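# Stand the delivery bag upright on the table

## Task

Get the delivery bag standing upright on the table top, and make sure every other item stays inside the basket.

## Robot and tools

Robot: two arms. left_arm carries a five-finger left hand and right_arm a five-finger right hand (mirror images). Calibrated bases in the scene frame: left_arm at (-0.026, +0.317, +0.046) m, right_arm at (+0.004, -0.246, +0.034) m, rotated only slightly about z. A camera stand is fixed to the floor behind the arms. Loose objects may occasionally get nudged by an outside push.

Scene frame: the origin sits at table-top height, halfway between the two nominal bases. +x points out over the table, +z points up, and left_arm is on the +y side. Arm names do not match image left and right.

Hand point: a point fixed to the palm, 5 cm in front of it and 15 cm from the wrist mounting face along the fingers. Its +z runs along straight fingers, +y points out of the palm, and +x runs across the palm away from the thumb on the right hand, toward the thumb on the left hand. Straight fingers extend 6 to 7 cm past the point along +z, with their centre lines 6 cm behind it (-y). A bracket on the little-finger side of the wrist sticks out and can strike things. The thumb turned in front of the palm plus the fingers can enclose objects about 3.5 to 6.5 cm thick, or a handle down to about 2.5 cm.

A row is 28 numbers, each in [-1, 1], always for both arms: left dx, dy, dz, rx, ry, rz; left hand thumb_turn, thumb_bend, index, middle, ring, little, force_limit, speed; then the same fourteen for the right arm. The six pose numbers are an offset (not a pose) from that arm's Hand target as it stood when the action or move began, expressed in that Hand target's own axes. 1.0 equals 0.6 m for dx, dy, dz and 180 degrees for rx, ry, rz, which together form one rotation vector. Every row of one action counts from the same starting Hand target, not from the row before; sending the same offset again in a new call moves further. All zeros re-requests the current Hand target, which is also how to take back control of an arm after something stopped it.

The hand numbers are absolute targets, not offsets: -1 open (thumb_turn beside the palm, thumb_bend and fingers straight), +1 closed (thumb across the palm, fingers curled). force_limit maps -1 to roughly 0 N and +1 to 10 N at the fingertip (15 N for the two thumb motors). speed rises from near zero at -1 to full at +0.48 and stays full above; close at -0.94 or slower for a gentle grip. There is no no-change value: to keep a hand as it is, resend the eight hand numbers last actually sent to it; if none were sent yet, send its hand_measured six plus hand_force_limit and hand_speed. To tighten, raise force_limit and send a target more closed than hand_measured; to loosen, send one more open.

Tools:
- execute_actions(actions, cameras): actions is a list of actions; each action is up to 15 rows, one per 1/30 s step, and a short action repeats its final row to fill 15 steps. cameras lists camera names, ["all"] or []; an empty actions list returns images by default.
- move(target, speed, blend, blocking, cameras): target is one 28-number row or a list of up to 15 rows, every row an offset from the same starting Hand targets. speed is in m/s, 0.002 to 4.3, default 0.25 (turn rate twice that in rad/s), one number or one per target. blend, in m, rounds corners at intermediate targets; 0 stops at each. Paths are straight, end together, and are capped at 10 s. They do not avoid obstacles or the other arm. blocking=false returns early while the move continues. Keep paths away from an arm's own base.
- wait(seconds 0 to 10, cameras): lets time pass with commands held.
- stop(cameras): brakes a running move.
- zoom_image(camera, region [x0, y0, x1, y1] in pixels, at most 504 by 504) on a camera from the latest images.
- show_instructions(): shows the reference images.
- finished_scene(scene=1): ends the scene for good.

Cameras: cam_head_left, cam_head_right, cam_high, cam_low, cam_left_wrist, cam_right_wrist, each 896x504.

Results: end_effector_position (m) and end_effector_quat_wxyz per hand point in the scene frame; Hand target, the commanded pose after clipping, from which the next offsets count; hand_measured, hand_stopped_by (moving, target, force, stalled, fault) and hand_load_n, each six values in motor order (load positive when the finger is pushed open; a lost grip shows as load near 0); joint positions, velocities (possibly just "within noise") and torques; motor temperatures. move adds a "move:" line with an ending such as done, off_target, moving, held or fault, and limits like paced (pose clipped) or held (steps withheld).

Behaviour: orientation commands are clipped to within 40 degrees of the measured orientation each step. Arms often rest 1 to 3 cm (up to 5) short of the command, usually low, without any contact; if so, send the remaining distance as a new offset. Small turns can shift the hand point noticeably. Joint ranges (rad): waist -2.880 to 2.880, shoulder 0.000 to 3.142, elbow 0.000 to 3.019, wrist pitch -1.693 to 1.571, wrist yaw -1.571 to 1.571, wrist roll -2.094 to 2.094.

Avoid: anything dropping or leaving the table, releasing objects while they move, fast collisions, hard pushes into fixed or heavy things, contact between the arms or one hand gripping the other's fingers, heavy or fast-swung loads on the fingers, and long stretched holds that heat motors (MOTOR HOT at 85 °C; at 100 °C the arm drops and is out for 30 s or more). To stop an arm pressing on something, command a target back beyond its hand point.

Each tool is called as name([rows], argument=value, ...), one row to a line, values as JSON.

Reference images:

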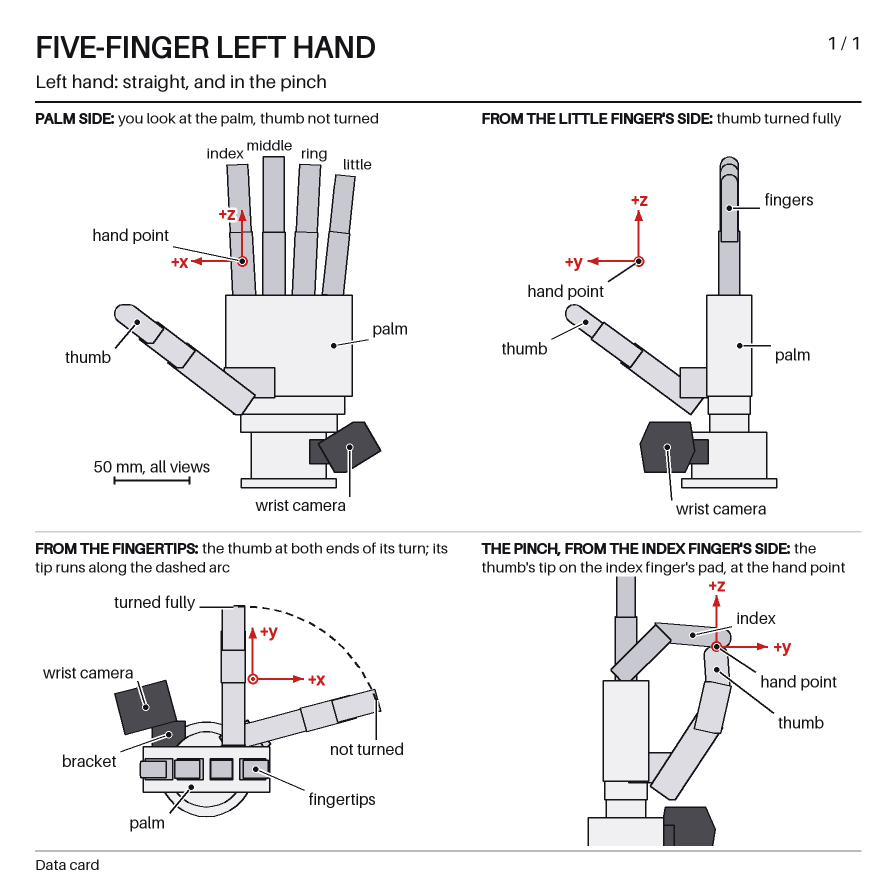

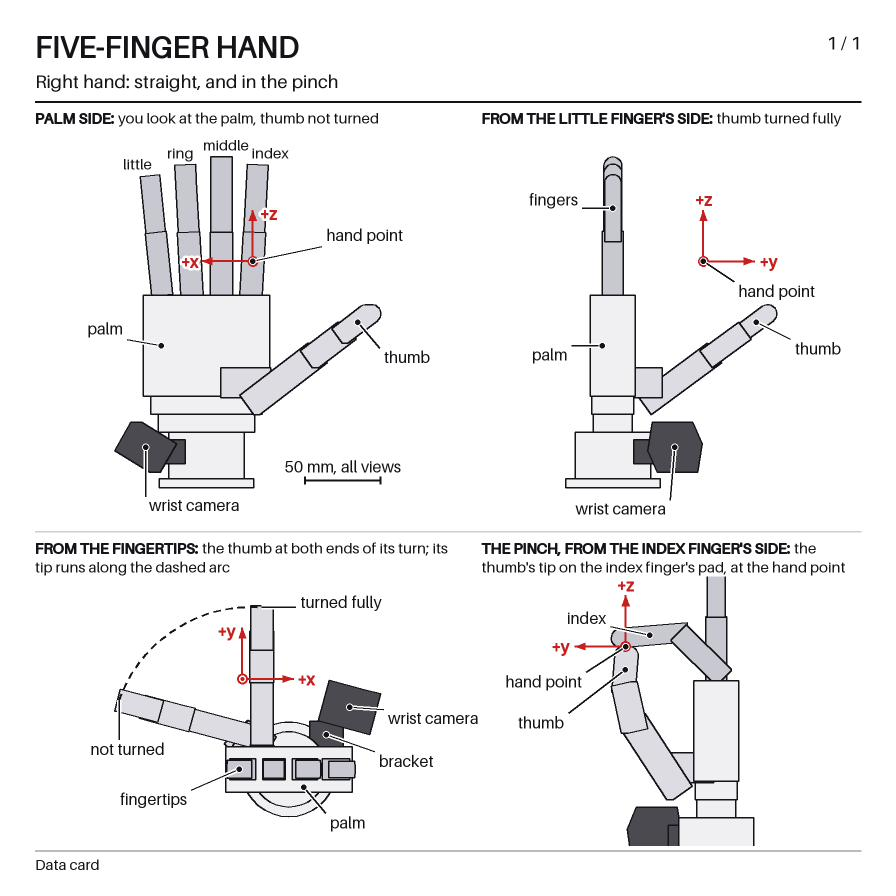

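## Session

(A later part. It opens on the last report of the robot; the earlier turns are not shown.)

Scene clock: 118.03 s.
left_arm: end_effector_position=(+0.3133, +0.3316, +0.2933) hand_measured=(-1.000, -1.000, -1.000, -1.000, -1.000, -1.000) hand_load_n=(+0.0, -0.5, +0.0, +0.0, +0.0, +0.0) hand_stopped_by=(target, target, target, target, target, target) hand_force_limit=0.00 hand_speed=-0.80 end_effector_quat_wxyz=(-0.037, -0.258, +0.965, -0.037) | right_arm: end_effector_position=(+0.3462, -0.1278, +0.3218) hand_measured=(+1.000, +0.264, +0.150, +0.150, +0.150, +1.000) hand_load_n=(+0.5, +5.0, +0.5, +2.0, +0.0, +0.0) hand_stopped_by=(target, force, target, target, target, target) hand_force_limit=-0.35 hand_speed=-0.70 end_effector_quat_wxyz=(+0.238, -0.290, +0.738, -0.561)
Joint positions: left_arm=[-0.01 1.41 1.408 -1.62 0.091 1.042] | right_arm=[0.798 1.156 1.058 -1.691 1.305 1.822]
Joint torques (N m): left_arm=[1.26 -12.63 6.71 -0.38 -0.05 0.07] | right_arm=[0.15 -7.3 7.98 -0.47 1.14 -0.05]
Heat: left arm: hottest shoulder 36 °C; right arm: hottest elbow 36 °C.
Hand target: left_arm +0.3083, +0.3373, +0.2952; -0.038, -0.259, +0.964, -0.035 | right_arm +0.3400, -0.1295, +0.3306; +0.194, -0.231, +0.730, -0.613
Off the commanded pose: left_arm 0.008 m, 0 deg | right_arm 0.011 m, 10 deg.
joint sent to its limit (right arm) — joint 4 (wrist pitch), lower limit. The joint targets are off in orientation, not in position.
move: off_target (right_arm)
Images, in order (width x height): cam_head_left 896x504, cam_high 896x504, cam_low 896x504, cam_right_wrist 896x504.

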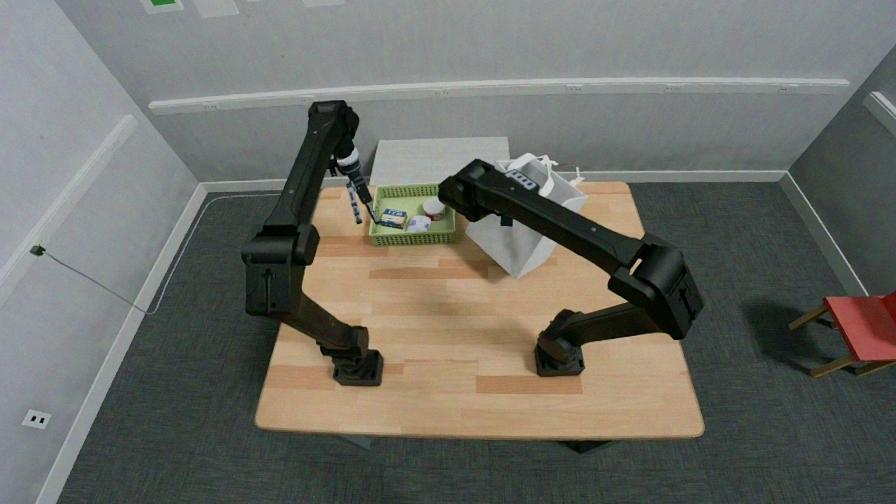

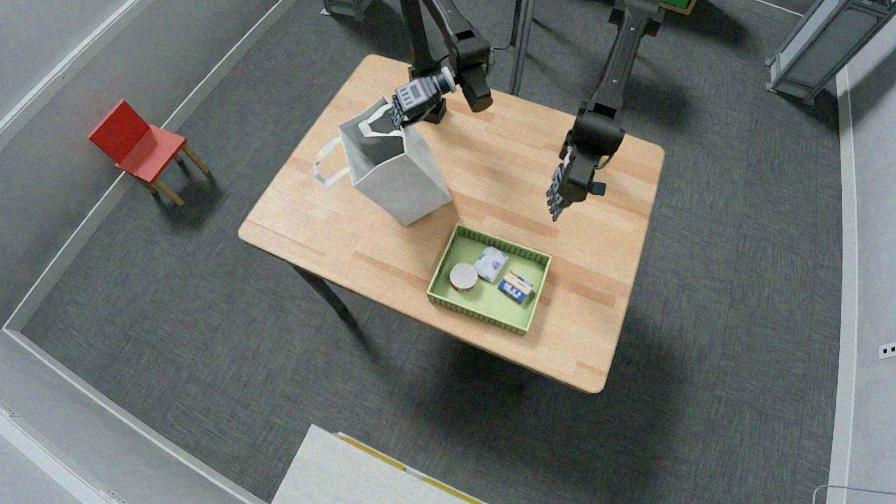

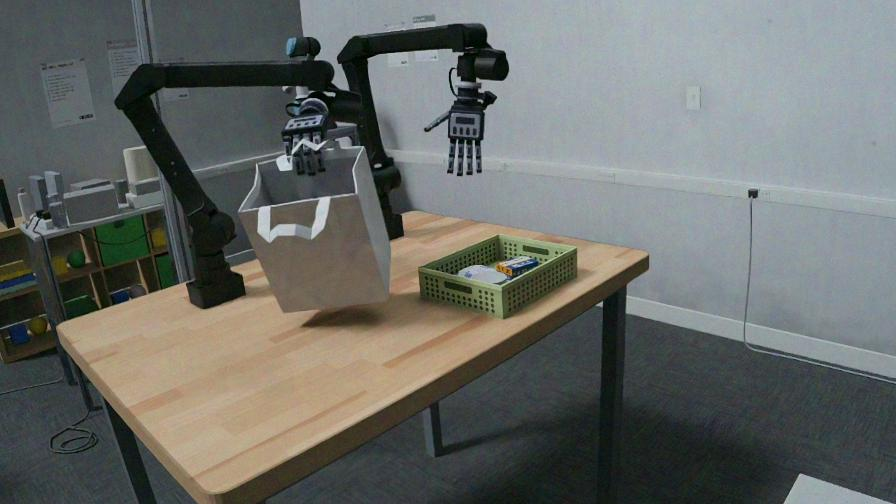

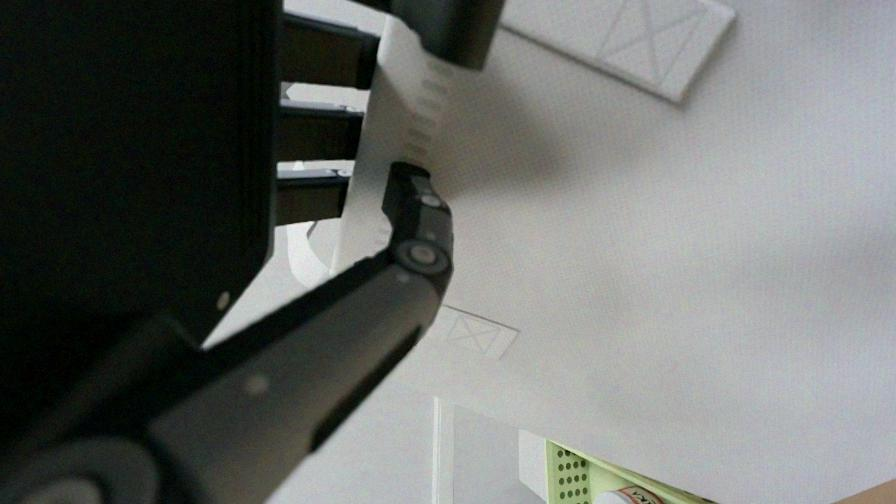

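move(target=[0,0,0,0,0,0,-1,-1,-1,-1,-1,-1,0,-0.8,0.003,0.057,0.014,0.033,-0.049,-0.006,1,0.3,0.15,0.15,0.15,1,-0.35,-0.7], speed=0.06, cameras=["cam_head_left","cam_high","cam_low"])

zoom_image(camera="cam_low", region=[190, 100, 450, 360])

zoom_image(camera="cam_high", region=[290, 60, 490, 260])

Scene clock: 124.40 s.
left_arm: end_effector_position=(+0.3133, +0.3316, +0.2933) hand_measured=(-1.000, -1.000, -1.000, -1.000, -1.000, -1.000) hand_load_n=(+0.0, +0.0, +0.0, +0.0, +0.5, +0.0) hand_stopped_by=(target, target, target, target, target, target) hand_force_limit=0.00 hand_speed=-0.80 end_effector_quat_wxyz=(-0.037, -0.258, +0.965, -0.037) | right_arm: end_effector_position=(+0.3407, -0.1363, +0.2974) hand_measured=(+1.000, +0.264, +0.150, +0.150, +0.150, +1.000) hand_load_n=(+0.5, +5.0, +0.5, +1.5, +0.0, +0.0) hand_stopped_by=(target, force, target, target, target, target) hand_force_limit=-0.35 hand_speed=-0.70 end_effector_quat_wxyz=(+0.272, -0.294, +0.688, -0.605)
Joint positions: left_arm=[-0.01 1.41 1.408 -1.62 0.091 1.042] | right_arm=[0.835 1.158 0.92 -1.691 1.443 1.949]
Joint torques (N m): left_arm=[1.26 -12.63 6.72 -0.38 -0.04 0.07] | right_arm=[0.21 -4.01 7.61 -0.61 1.15 0.13]
Heat: left arm: hottest shoulder 36 °C; right arm: hottest elbow 35 °C.
Hand target: left_arm +0.3083, +0.3373, +0.2952; -0.038, -0.259, +0.964, -0.035 | right_arm +0.3399, -0.1324, +0.2953; +0.255, -0.274, +0.678, -0.632
Off the commanded pose: left_arm 0.008 m, 0 deg | right_arm 0.004 m, 4 deg.
joint sent to its limit (right arm) — joint 4 (wrist pitch), lower limit. The joint targets are off in orientation, not in position.
move: off_target (right_arm)
Images, in order (width x height): cam_head_left 896x504, cam_high 896x504, cam_low 896x504.

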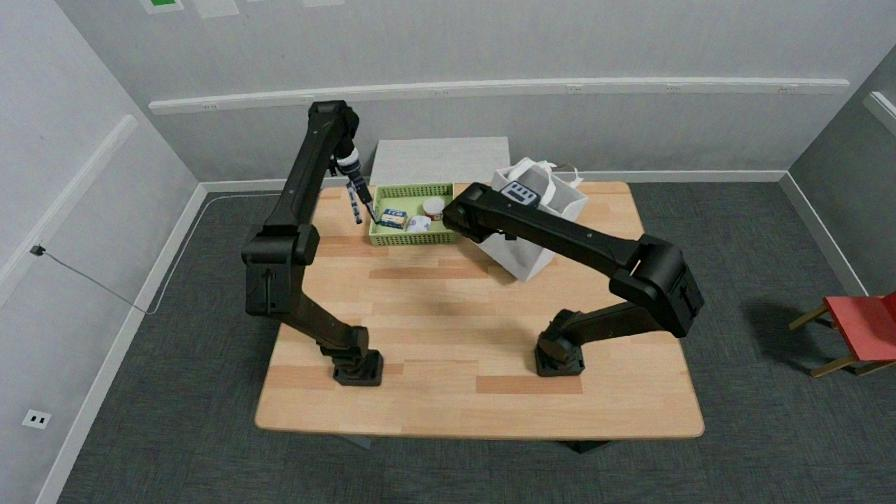

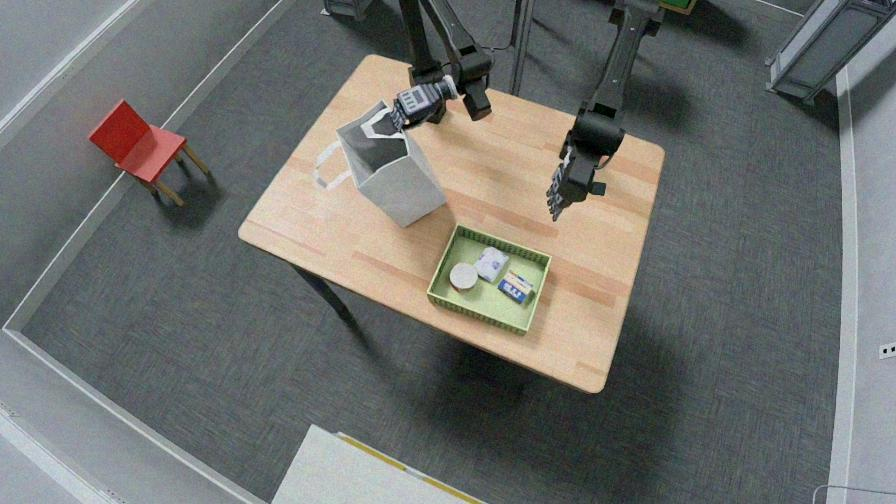

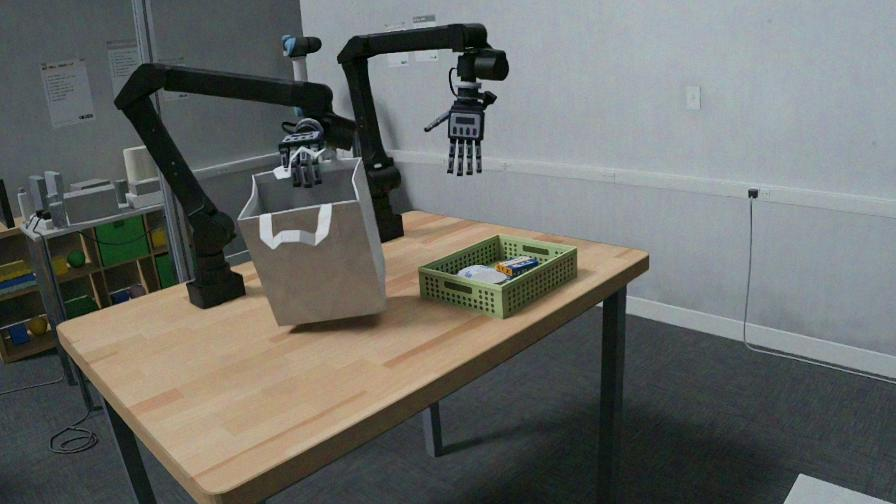

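Scaled by 1.938 from the camera's 896x504 image, which has a finer 1280x720 frame.

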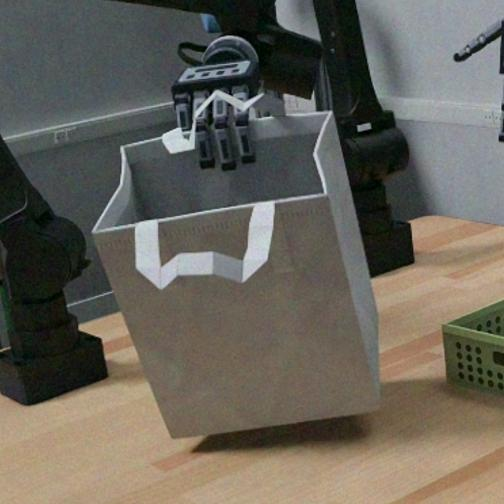

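Scaled by 2.520 from the camera's 896x504 image, which has a finer 1280x720 frame.

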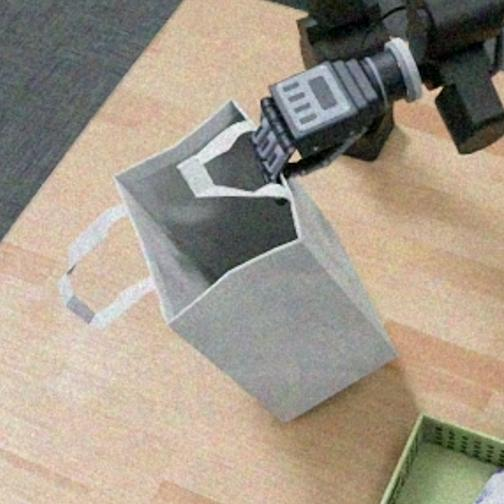

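move(target=[0,0,0,0,0,0,-1,-1,-1,-1,-1,-1,0,-0.8,0,0.064,-0.079,0.03,0,0,1,0.3,0.15,0.15,0.15,1,-0.35,-0.7], speed=0.05, cameras=["cam_head_left","cam_high","cam_low","cam_left_wrist"])

zoom_image(camera="cam_low", region=[190, 100, 450, 360])

zoom_image(camera="cam_high", region=[290, 60, 490, 260])

Scene clock: 129.43 s.
left_arm: end_effector_position=(+0.3133, +0.3316, +0.2933) hand_measured=(-1.000, -1.000, -1.000, -1.000, -1.000, -1.000) hand_load_n=(+0.0, +0.0, +0.0, +0.0, +0.0, -0.5) hand_stopped_by=(target, target, target, target, target, target) hand_force_limit=0.00 hand_speed=-0.80 end_effector_quat_wxyz=(-0.037, -0.258, +0.965, -0.037) | right_arm: end_effector_position=(+0.3078, -0.0989, +0.2641) hand_measured=(+1.000, +0.264, +0.150, +0.150, +0.150, +1.000) hand_load_n=(+0.5, +4.5, +0.5, +2.0, +0.0, +0.0) hand_stopped_by=(target, force, target, target, target, target) hand_force_limit=-0.35 hand_speed=-0.70 end_effector_quat_wxyz=(+0.315, -0.346, +0.666, -0.581)
Joint positions: left_arm=[-0.01 1.41 1.408 -1.62 0.091 1.042] | right_arm=[1.002 1.158 0.825 -1.691 1.431 2.045]
Joint torques (N m): left_arm=[1.26 -12.63 6.71 -0.38 -0.04 0.07] | right_arm=[0.03 -3.78 7.13 -0.7 0.76 0.15]
Heat: left arm: hottest shoulder 36 °C; right arm: hottest elbow 35 °C.
Hand target: left_arm +0.3083, +0.3373, +0.2952; -0.038, -0.259, +0.964, -0.035 | right_arm +0.3052, -0.0965, +0.2603; +0.268, -0.261, +0.648, -0.664
Off the commanded pose: left_arm 0.008 m, 0 deg | right_arm 0.005 m, 15 deg.
joint sent to its limit (right arm) — joint 4 (wrist pitch), lower limit. The joint targets are off in orientation, not in position.
move: off_target (right_arm)
Images, in order (width x height): cam_head_left 896x504, cam_high 896x504, cam_low 896x504, cam_left_wrist 896x504.

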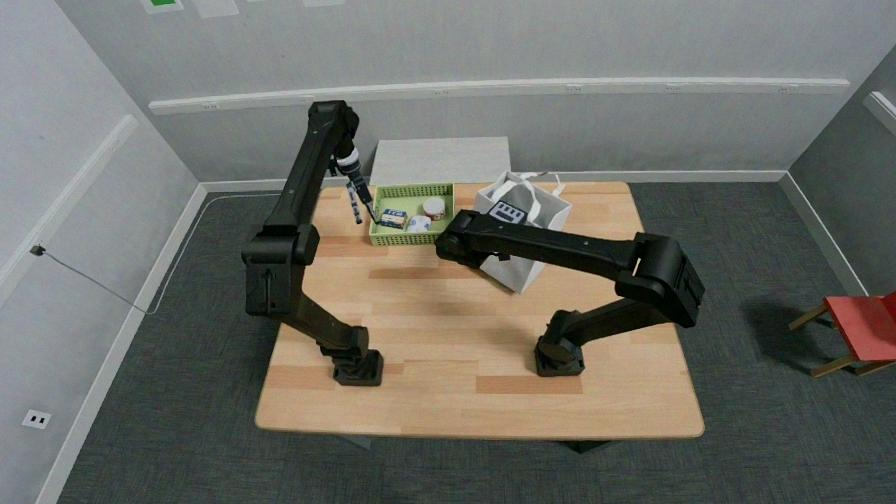

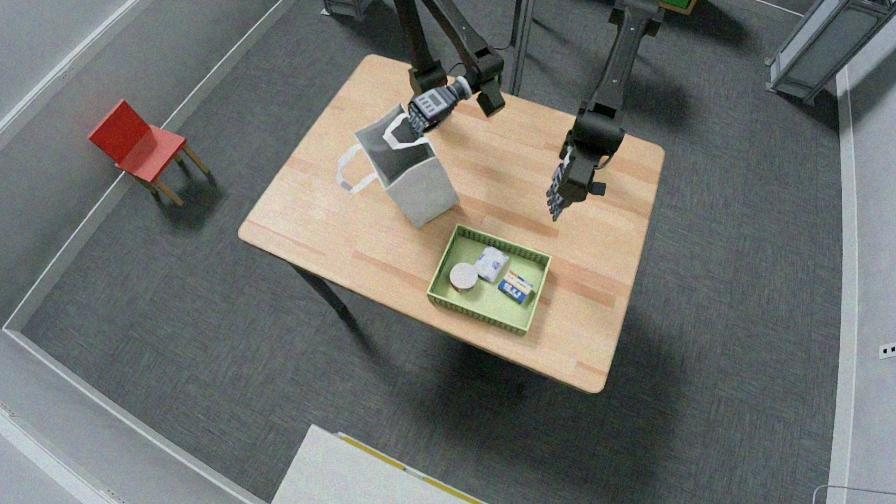

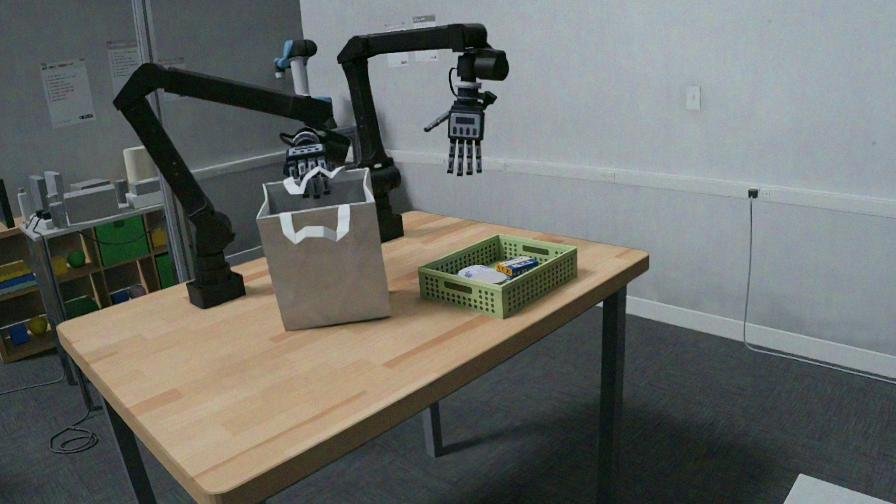

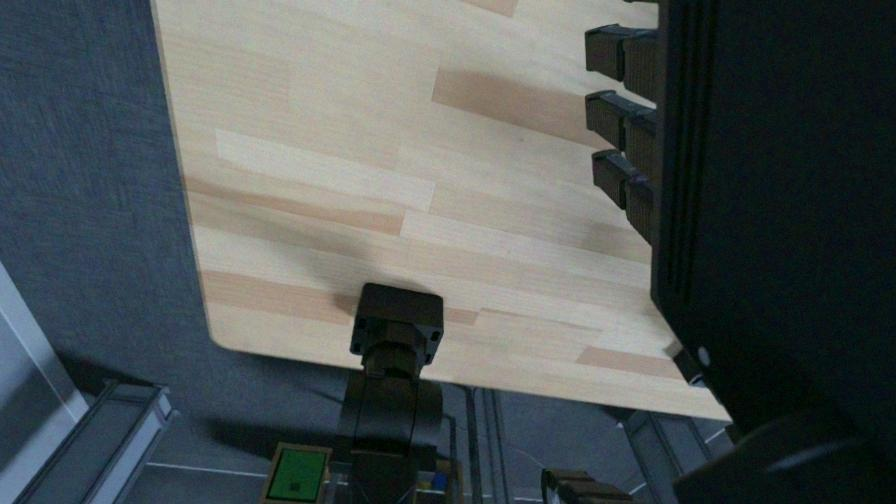

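Scaled by 1.938 from the camera's 896x504 image, which has a finer 1280x720 frame.

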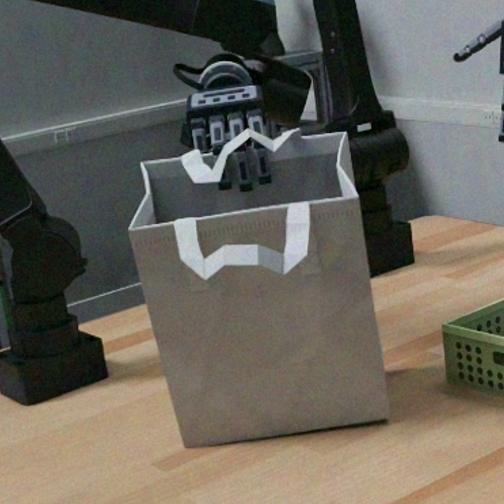

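Scaled by 2.520 from the camera's 896x504 image, which has a finer 1280x720 frame.

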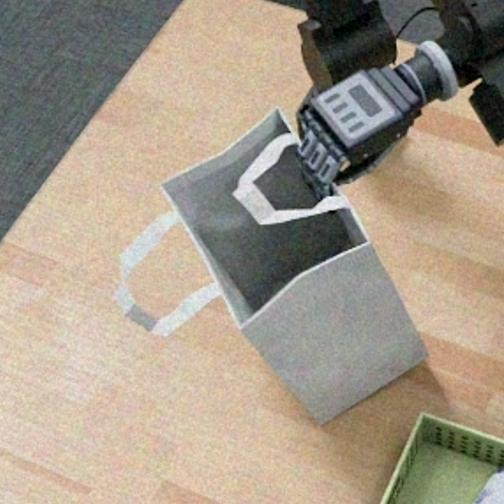

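move(target=[0,0,0,0,0,0,-1,-1,-1,-1,-1,-1,0,-0.8,0.005,0.033,-0.0255,0,0,0,1,0.3,0.15,0.15,0.15,1,-0.35,-0.7], speed=0.04, cameras=["cam_head_left","cam_high","cam_low","cam_right_wrist"])

zoom_image(camera="cam_low", region=[190, 100, 450, 360])

zoom_image(camera="cam_head_left", region=[420, 150, 640, 330])

Scene clock: 138.00 s.
left_arm: end_effector_position=(+0.3133, +0.3316, +0.2933) hand_measured=(-1.000, -1.000, -1.000, -1.000, -1.000, -1.000) hand_load_n=(+0.0, +0.0, +0.0, +0.0, +0.0, +0.0) hand_stopped_by=(target, target, target, target, target, target) hand_force_limit=0.00 hand_speed=-0.80 end_effector_quat_wxyz=(-0.037, -0.258, +0.965, -0.037) | right_arm: end_effector_position=(+0.2961, -0.0891, +0.2464) hand_measured=(+1.000, +0.264, +0.150, +0.150, +0.150, +1.000) hand_load_n=(+0.5, +4.0, +0.0, +2.5, +0.0, -0.5) hand_stopped_by=(target, force, target, target, target, target) hand_force_limit=-0.35 hand_speed=-0.70 end_effector_quat_wxyz=(+0.311, -0.363, +0.669, -0.570)
Joint positions: left_arm=[-0.01 1.41 1.408 -1.62 0.091 1.042] | right_arm=[1.046 1.178 0.806 -1.691 1.39 2.072]
Joint torques (N m): left_arm=[1.32 -12.69 6.72 -0.38 -0.04 0.07] | right_arm=[0.15 -3.55 6.67 -0.79 0.57 0.17]
Heat: left arm: hottest shoulder 36 °C; right arm: hottest elbow 35 °C.
Hand target: left_arm +0.3083, +0.3373, +0.2952; -0.038, -0.259, +0.964, -0.035 | right_arm +0.2928, -0.0879, +0.2401; +0.268, -0.261, +0.648, -0.664
Off the commanded pose: left_arm 0.008 m, 0 deg | right_arm 0.007 m, 17 deg.
joint sent to its limit (right arm) — joint 4 (wrist pitch), lower limit; joint 6 (wrist roll), upper limit. The joint targets are off in orientation, not in position.
move: off_target (right_arm)
Images, in order (width x height): cam_head_left 896x504, cam_high 896x504, cam_low 896x504, cam_right_wrist 896x504.

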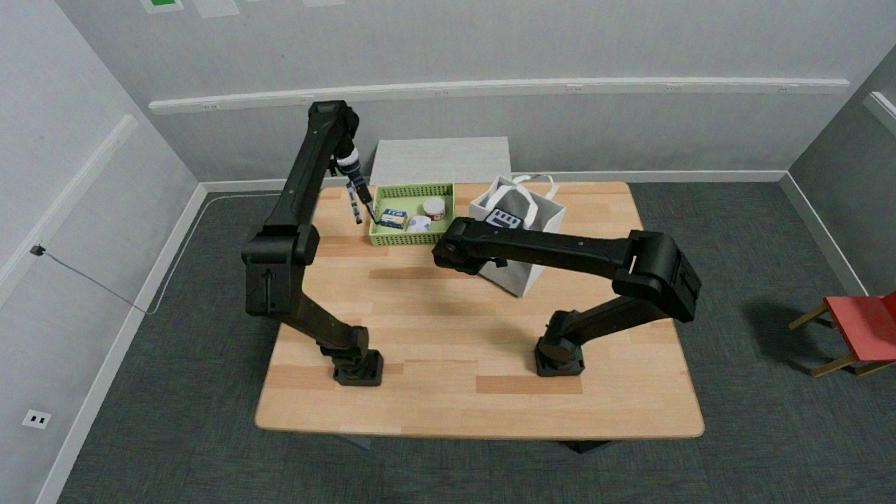

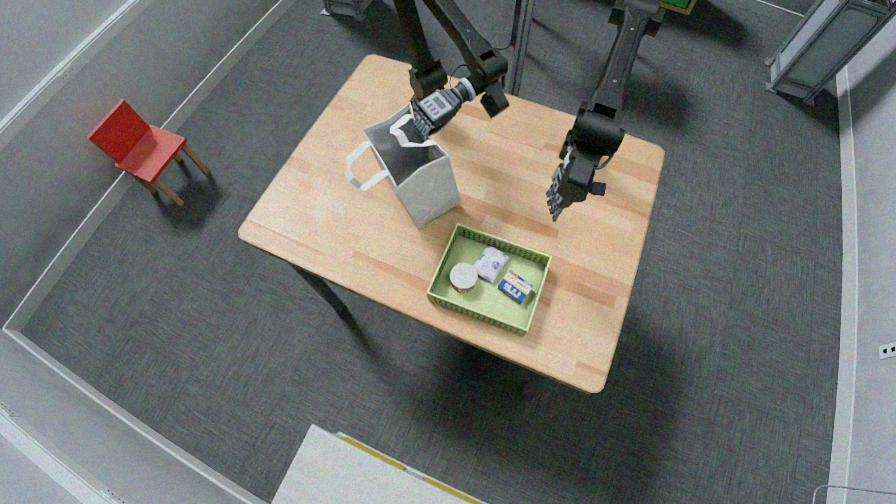

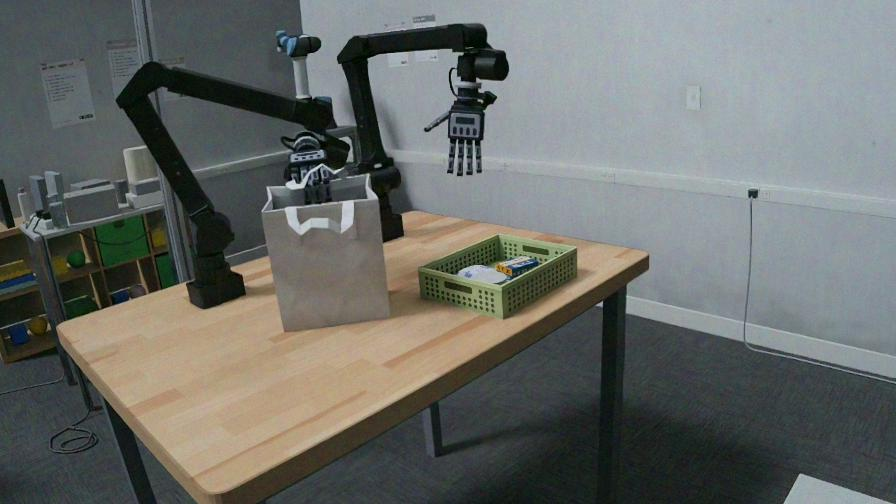

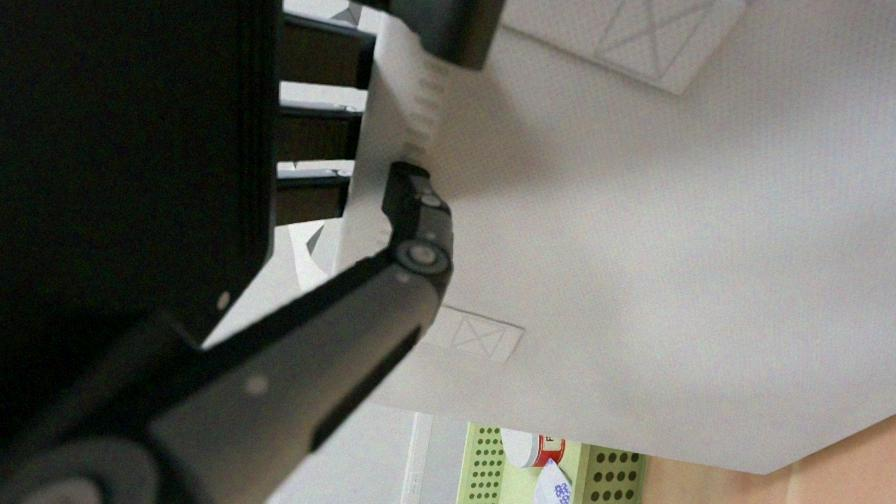

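Scaled by 1.938 from the camera's 896x504 image, which has a finer 1280x720 frame.

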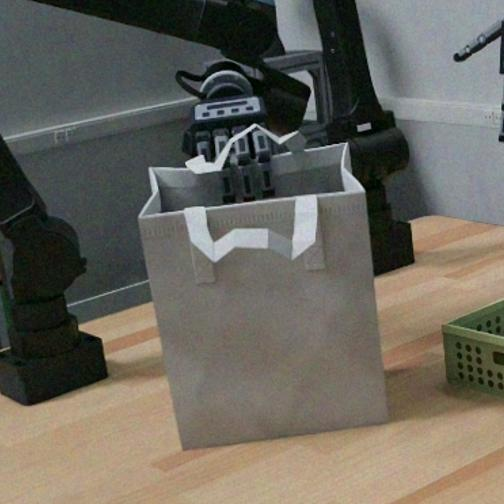

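Scaled by 2.291 from the camera's 896x504 image, which has a finer 1280x720 frame.

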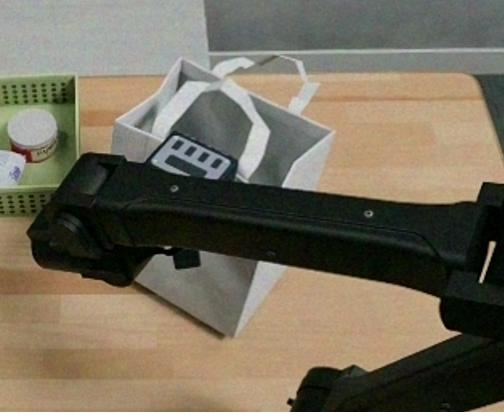

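move(target=[0,0,0,0,0,0,-1,-1,-1,-1,-1,-1,0,-0.8,-0.005,-0.01,0.005,0,0,0,1,-1,0.15,0.15,0.15,1,-0.35,-0.7], speed=0.05, cameras=["cam_head_left","cam_high","cam_low","cam_right_wrist"])

zoom_image(camera="cam_low", region=[230, 130, 410, 350])

zoom_image(camera="cam_high", region=[320, 60, 520, 260])

Scene clock: 143.93 s.
left_arm: end_effector_position=(+0.3133, +0.3316, +0.2933) hand_measured=(-1.000, -1.000, -1.000, -1.000, -1.000, -1.000) hand_load_n=(+0.0, +0.0, +0.0, +0.0, +0.0, +0.0) hand_stopped_by=(target, target, target, target, target, target) hand_force_limit=0.00 hand_speed=-0.80 end_effector_quat_wxyz=(-0.037, -0.258, +0.965, -0.037) | right_arm: end_effector_position=(+0.2966, -0.0886, +0.2469) hand_measured=(+1.000, -1.000, +0.150, +0.150, +0.150, +1.000) hand_load_n=(+0.0, +0.0, +0.0, +0.0, +0.0, +0.0) hand_stopped_by=(target, target, target, target, target, target) hand_force_limit=-0.35 hand_speed=-0.70 end_effector_quat_wxyz=(+0.313, -0.361, +0.669, -0.569)
Joint positions: left_arm=[-0.01 1.41 1.408 -1.62 0.091 1.042] | right_arm=[1.046 1.179 0.806 -1.691 1.393 2.078]
Joint torques (N m): left_arm=[1.32 -12.63 6.72 -0.38 -0.04 0.07] | right_arm=[-0.73 -3.78 7.62 -0.75 0.9 0.1]
Heat: left arm: hottest shoulder 36 °C; right arm: hottest elbow 35 °C.
Hand target: left_arm +0.3083, +0.3373, +0.2952; -0.038, -0.259, +0.964, -0.035 | right_arm +0.2969, -0.0879, +0.2462; +0.268, -0.261, +0.648, -0.664
Off the commanded pose: left_arm 0.008 m, 0 deg | right_arm 0.001 m, 17 deg.
joint sent to its limit (right arm) — joint 4 (wrist pitch), lower limit; joint 6 (wrist roll), upper limit. The joint targets are off in orientation, not in position.
move: off_target (right_arm)
Images, in order (width x height): cam_head_left 896x504, cam_high 896x504, cam_low 896x504, cam_right_wrist 896x504.

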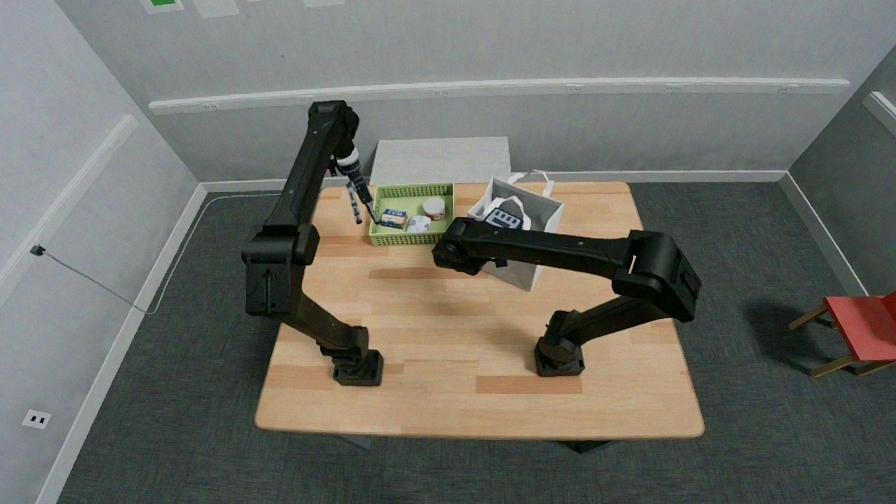

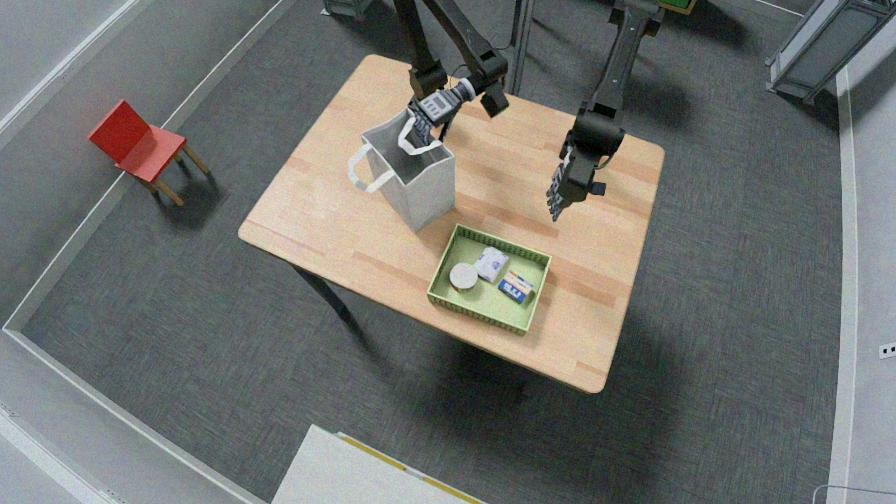

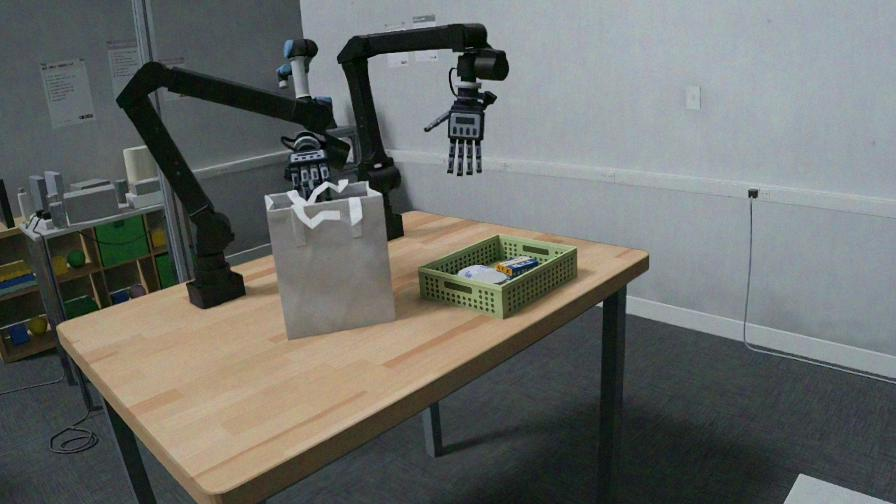

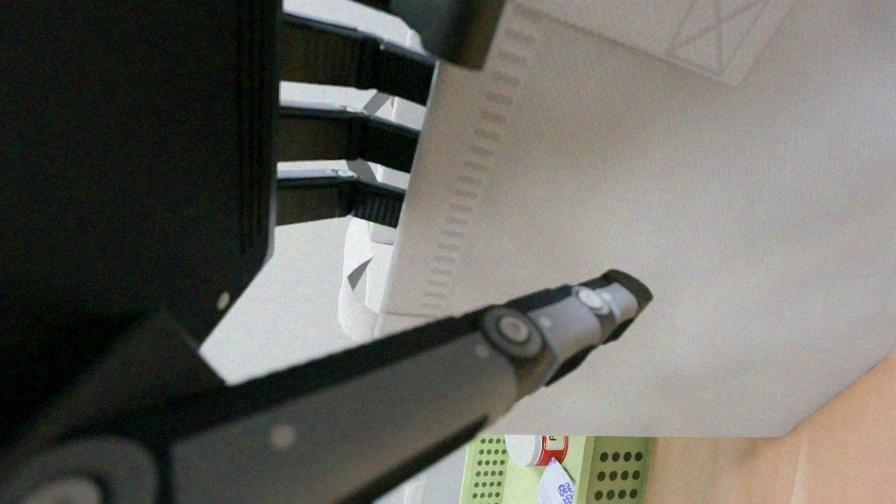

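Scaled by 2.291 from the camera's 896x504 image, which has a finer 1280x720 frame.

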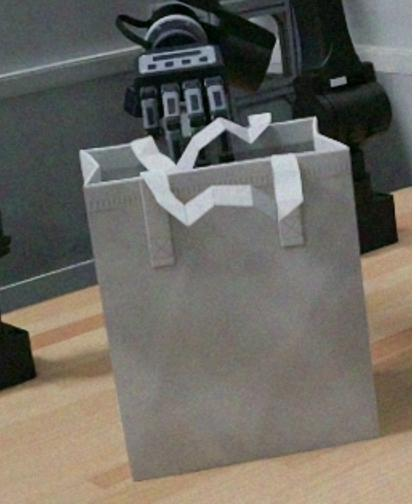

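Scaled by 2.520 from the camera's 896x504 image, which has a finer 1280x720 frame.

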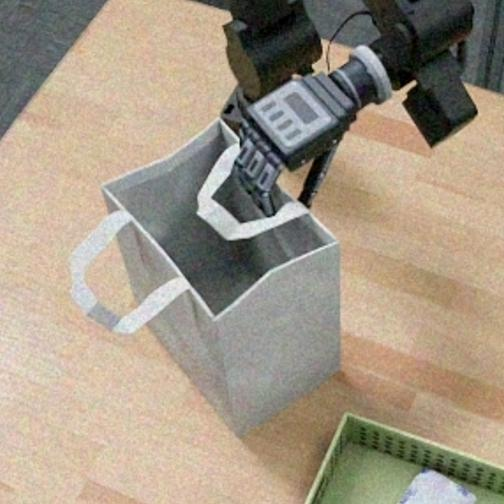

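move(target=[0,0,0,0,0,0,-1,-1,-1,-1,-1,-1,0,-0.8,0,0,0,0,0,0,1,-1,-0.3,-0.3,-0.3,1,-0.35,-0.7], speed=0.05, cameras=["cam_high","cam_low","cam_right_wrist"])

zoom_image(camera="cam_low", region=[230, 130, 410, 350])

zoom_image(camera="cam_high", region=[350, 70, 470, 240])

Scene clock: 146.47 s.
left_arm: end_effector_position=(+0.3133, +0.3316, +0.2933) hand_measured=(-1.000, -1.000, -1.000, -1.000, -1.000, -1.000) hand_load_n=(+0.0, +0.0, +0.0, +0.0, +0.0, +0.0) hand_stopped_by=(target, target, target, target, target, target) hand_force_limit=0.00 hand_speed=-0.80 end_effector_quat_wxyz=(-0.037, -0.258, +0.965, -0.037) | right_arm: end_effector_position=(+0.2967, -0.0886, +0.2470) hand_measured=(+1.000, -1.000, -0.300, -0.300, -0.300, +1.000) hand_load_n=(+0.0, +0.0, +0.0, +0.0, +0.0, +0.0) hand_stopped_by=(target, target, target, target, target, target) hand_force_limit=-0.35 hand_speed=-0.70 end_effector_quat_wxyz=(+0.313, -0.361, +0.669, -0.569)
Joint positions: left_arm=[-0.01 1.41 1.408 -1.62 0.091 1.042] | right_arm=[1.046 1.179 0.806 -1.691 1.394 2.078]
Joint torques (N m): left_arm=[1.26 -12.69 6.71 -0.38 -0.05 0.07] | right_arm=[-0.85 -3.72 7.62 -0.77 0.88 0.1]
Heat: left arm: hottest shoulder 36 °C; right arm: hottest elbow 35 °C.
Hand target: left_arm +0.3083, +0.3373, +0.2952; -0.038, -0.259, +0.964, -0.035 | right_arm +0.2969, -0.0879, +0.2463; +0.268, -0.261, +0.648, -0.664
Off the commanded pose: left_arm 0.008 m, 0 deg | right_arm 0.001 m, 17 deg.
joint sent to its limit (right arm) — joint 4 (wrist pitch), lower limit; joint 6 (wrist roll), upper limit. The joint targets are off in orientation, not in position.
move: off_target (right_arm)
Images, in order (width x height): cam_high 896x504, cam_low 896x504, cam_right_wrist 896x504.

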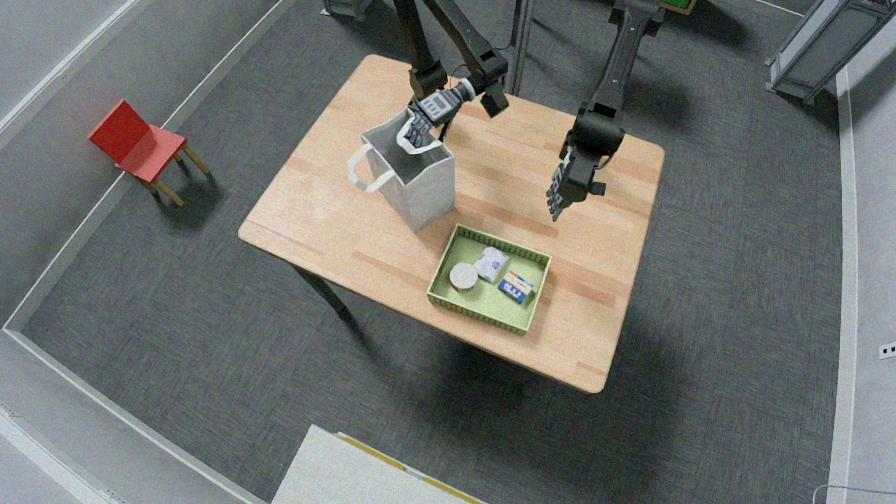

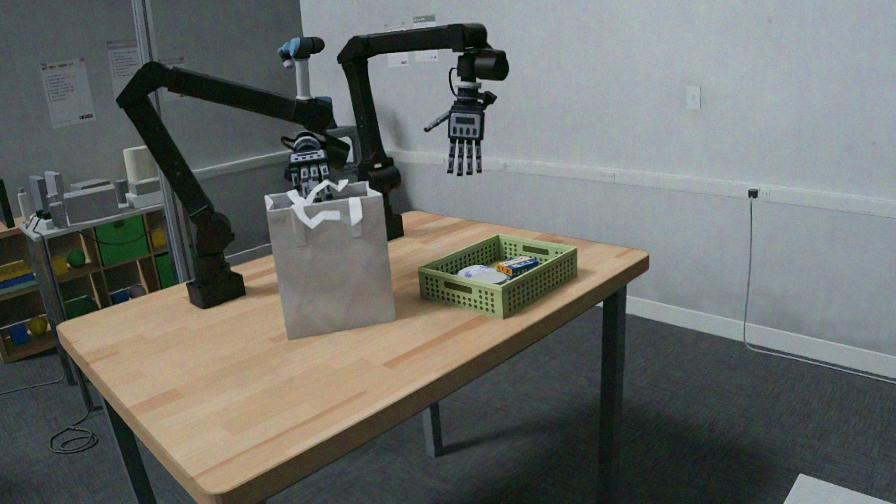

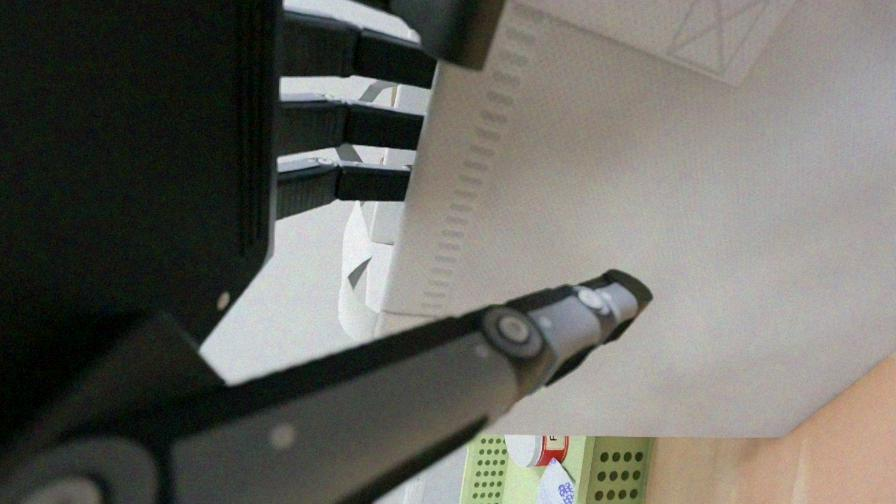

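Scaled by 2.291 from the camera's 896x504 image, which has a finer 1280x720 frame.

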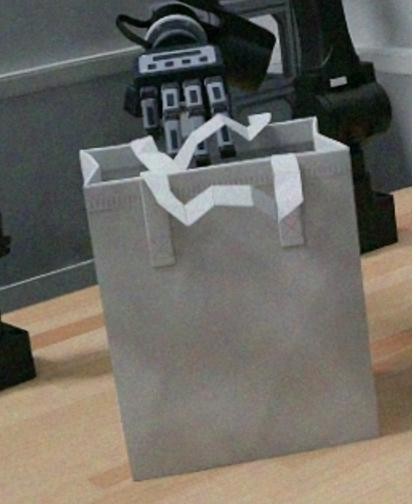

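Scaled by 2.965 from the camera's 896x504 image, which has a finer 1280x720 frame.

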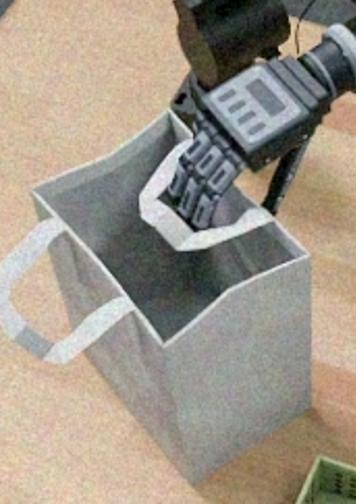

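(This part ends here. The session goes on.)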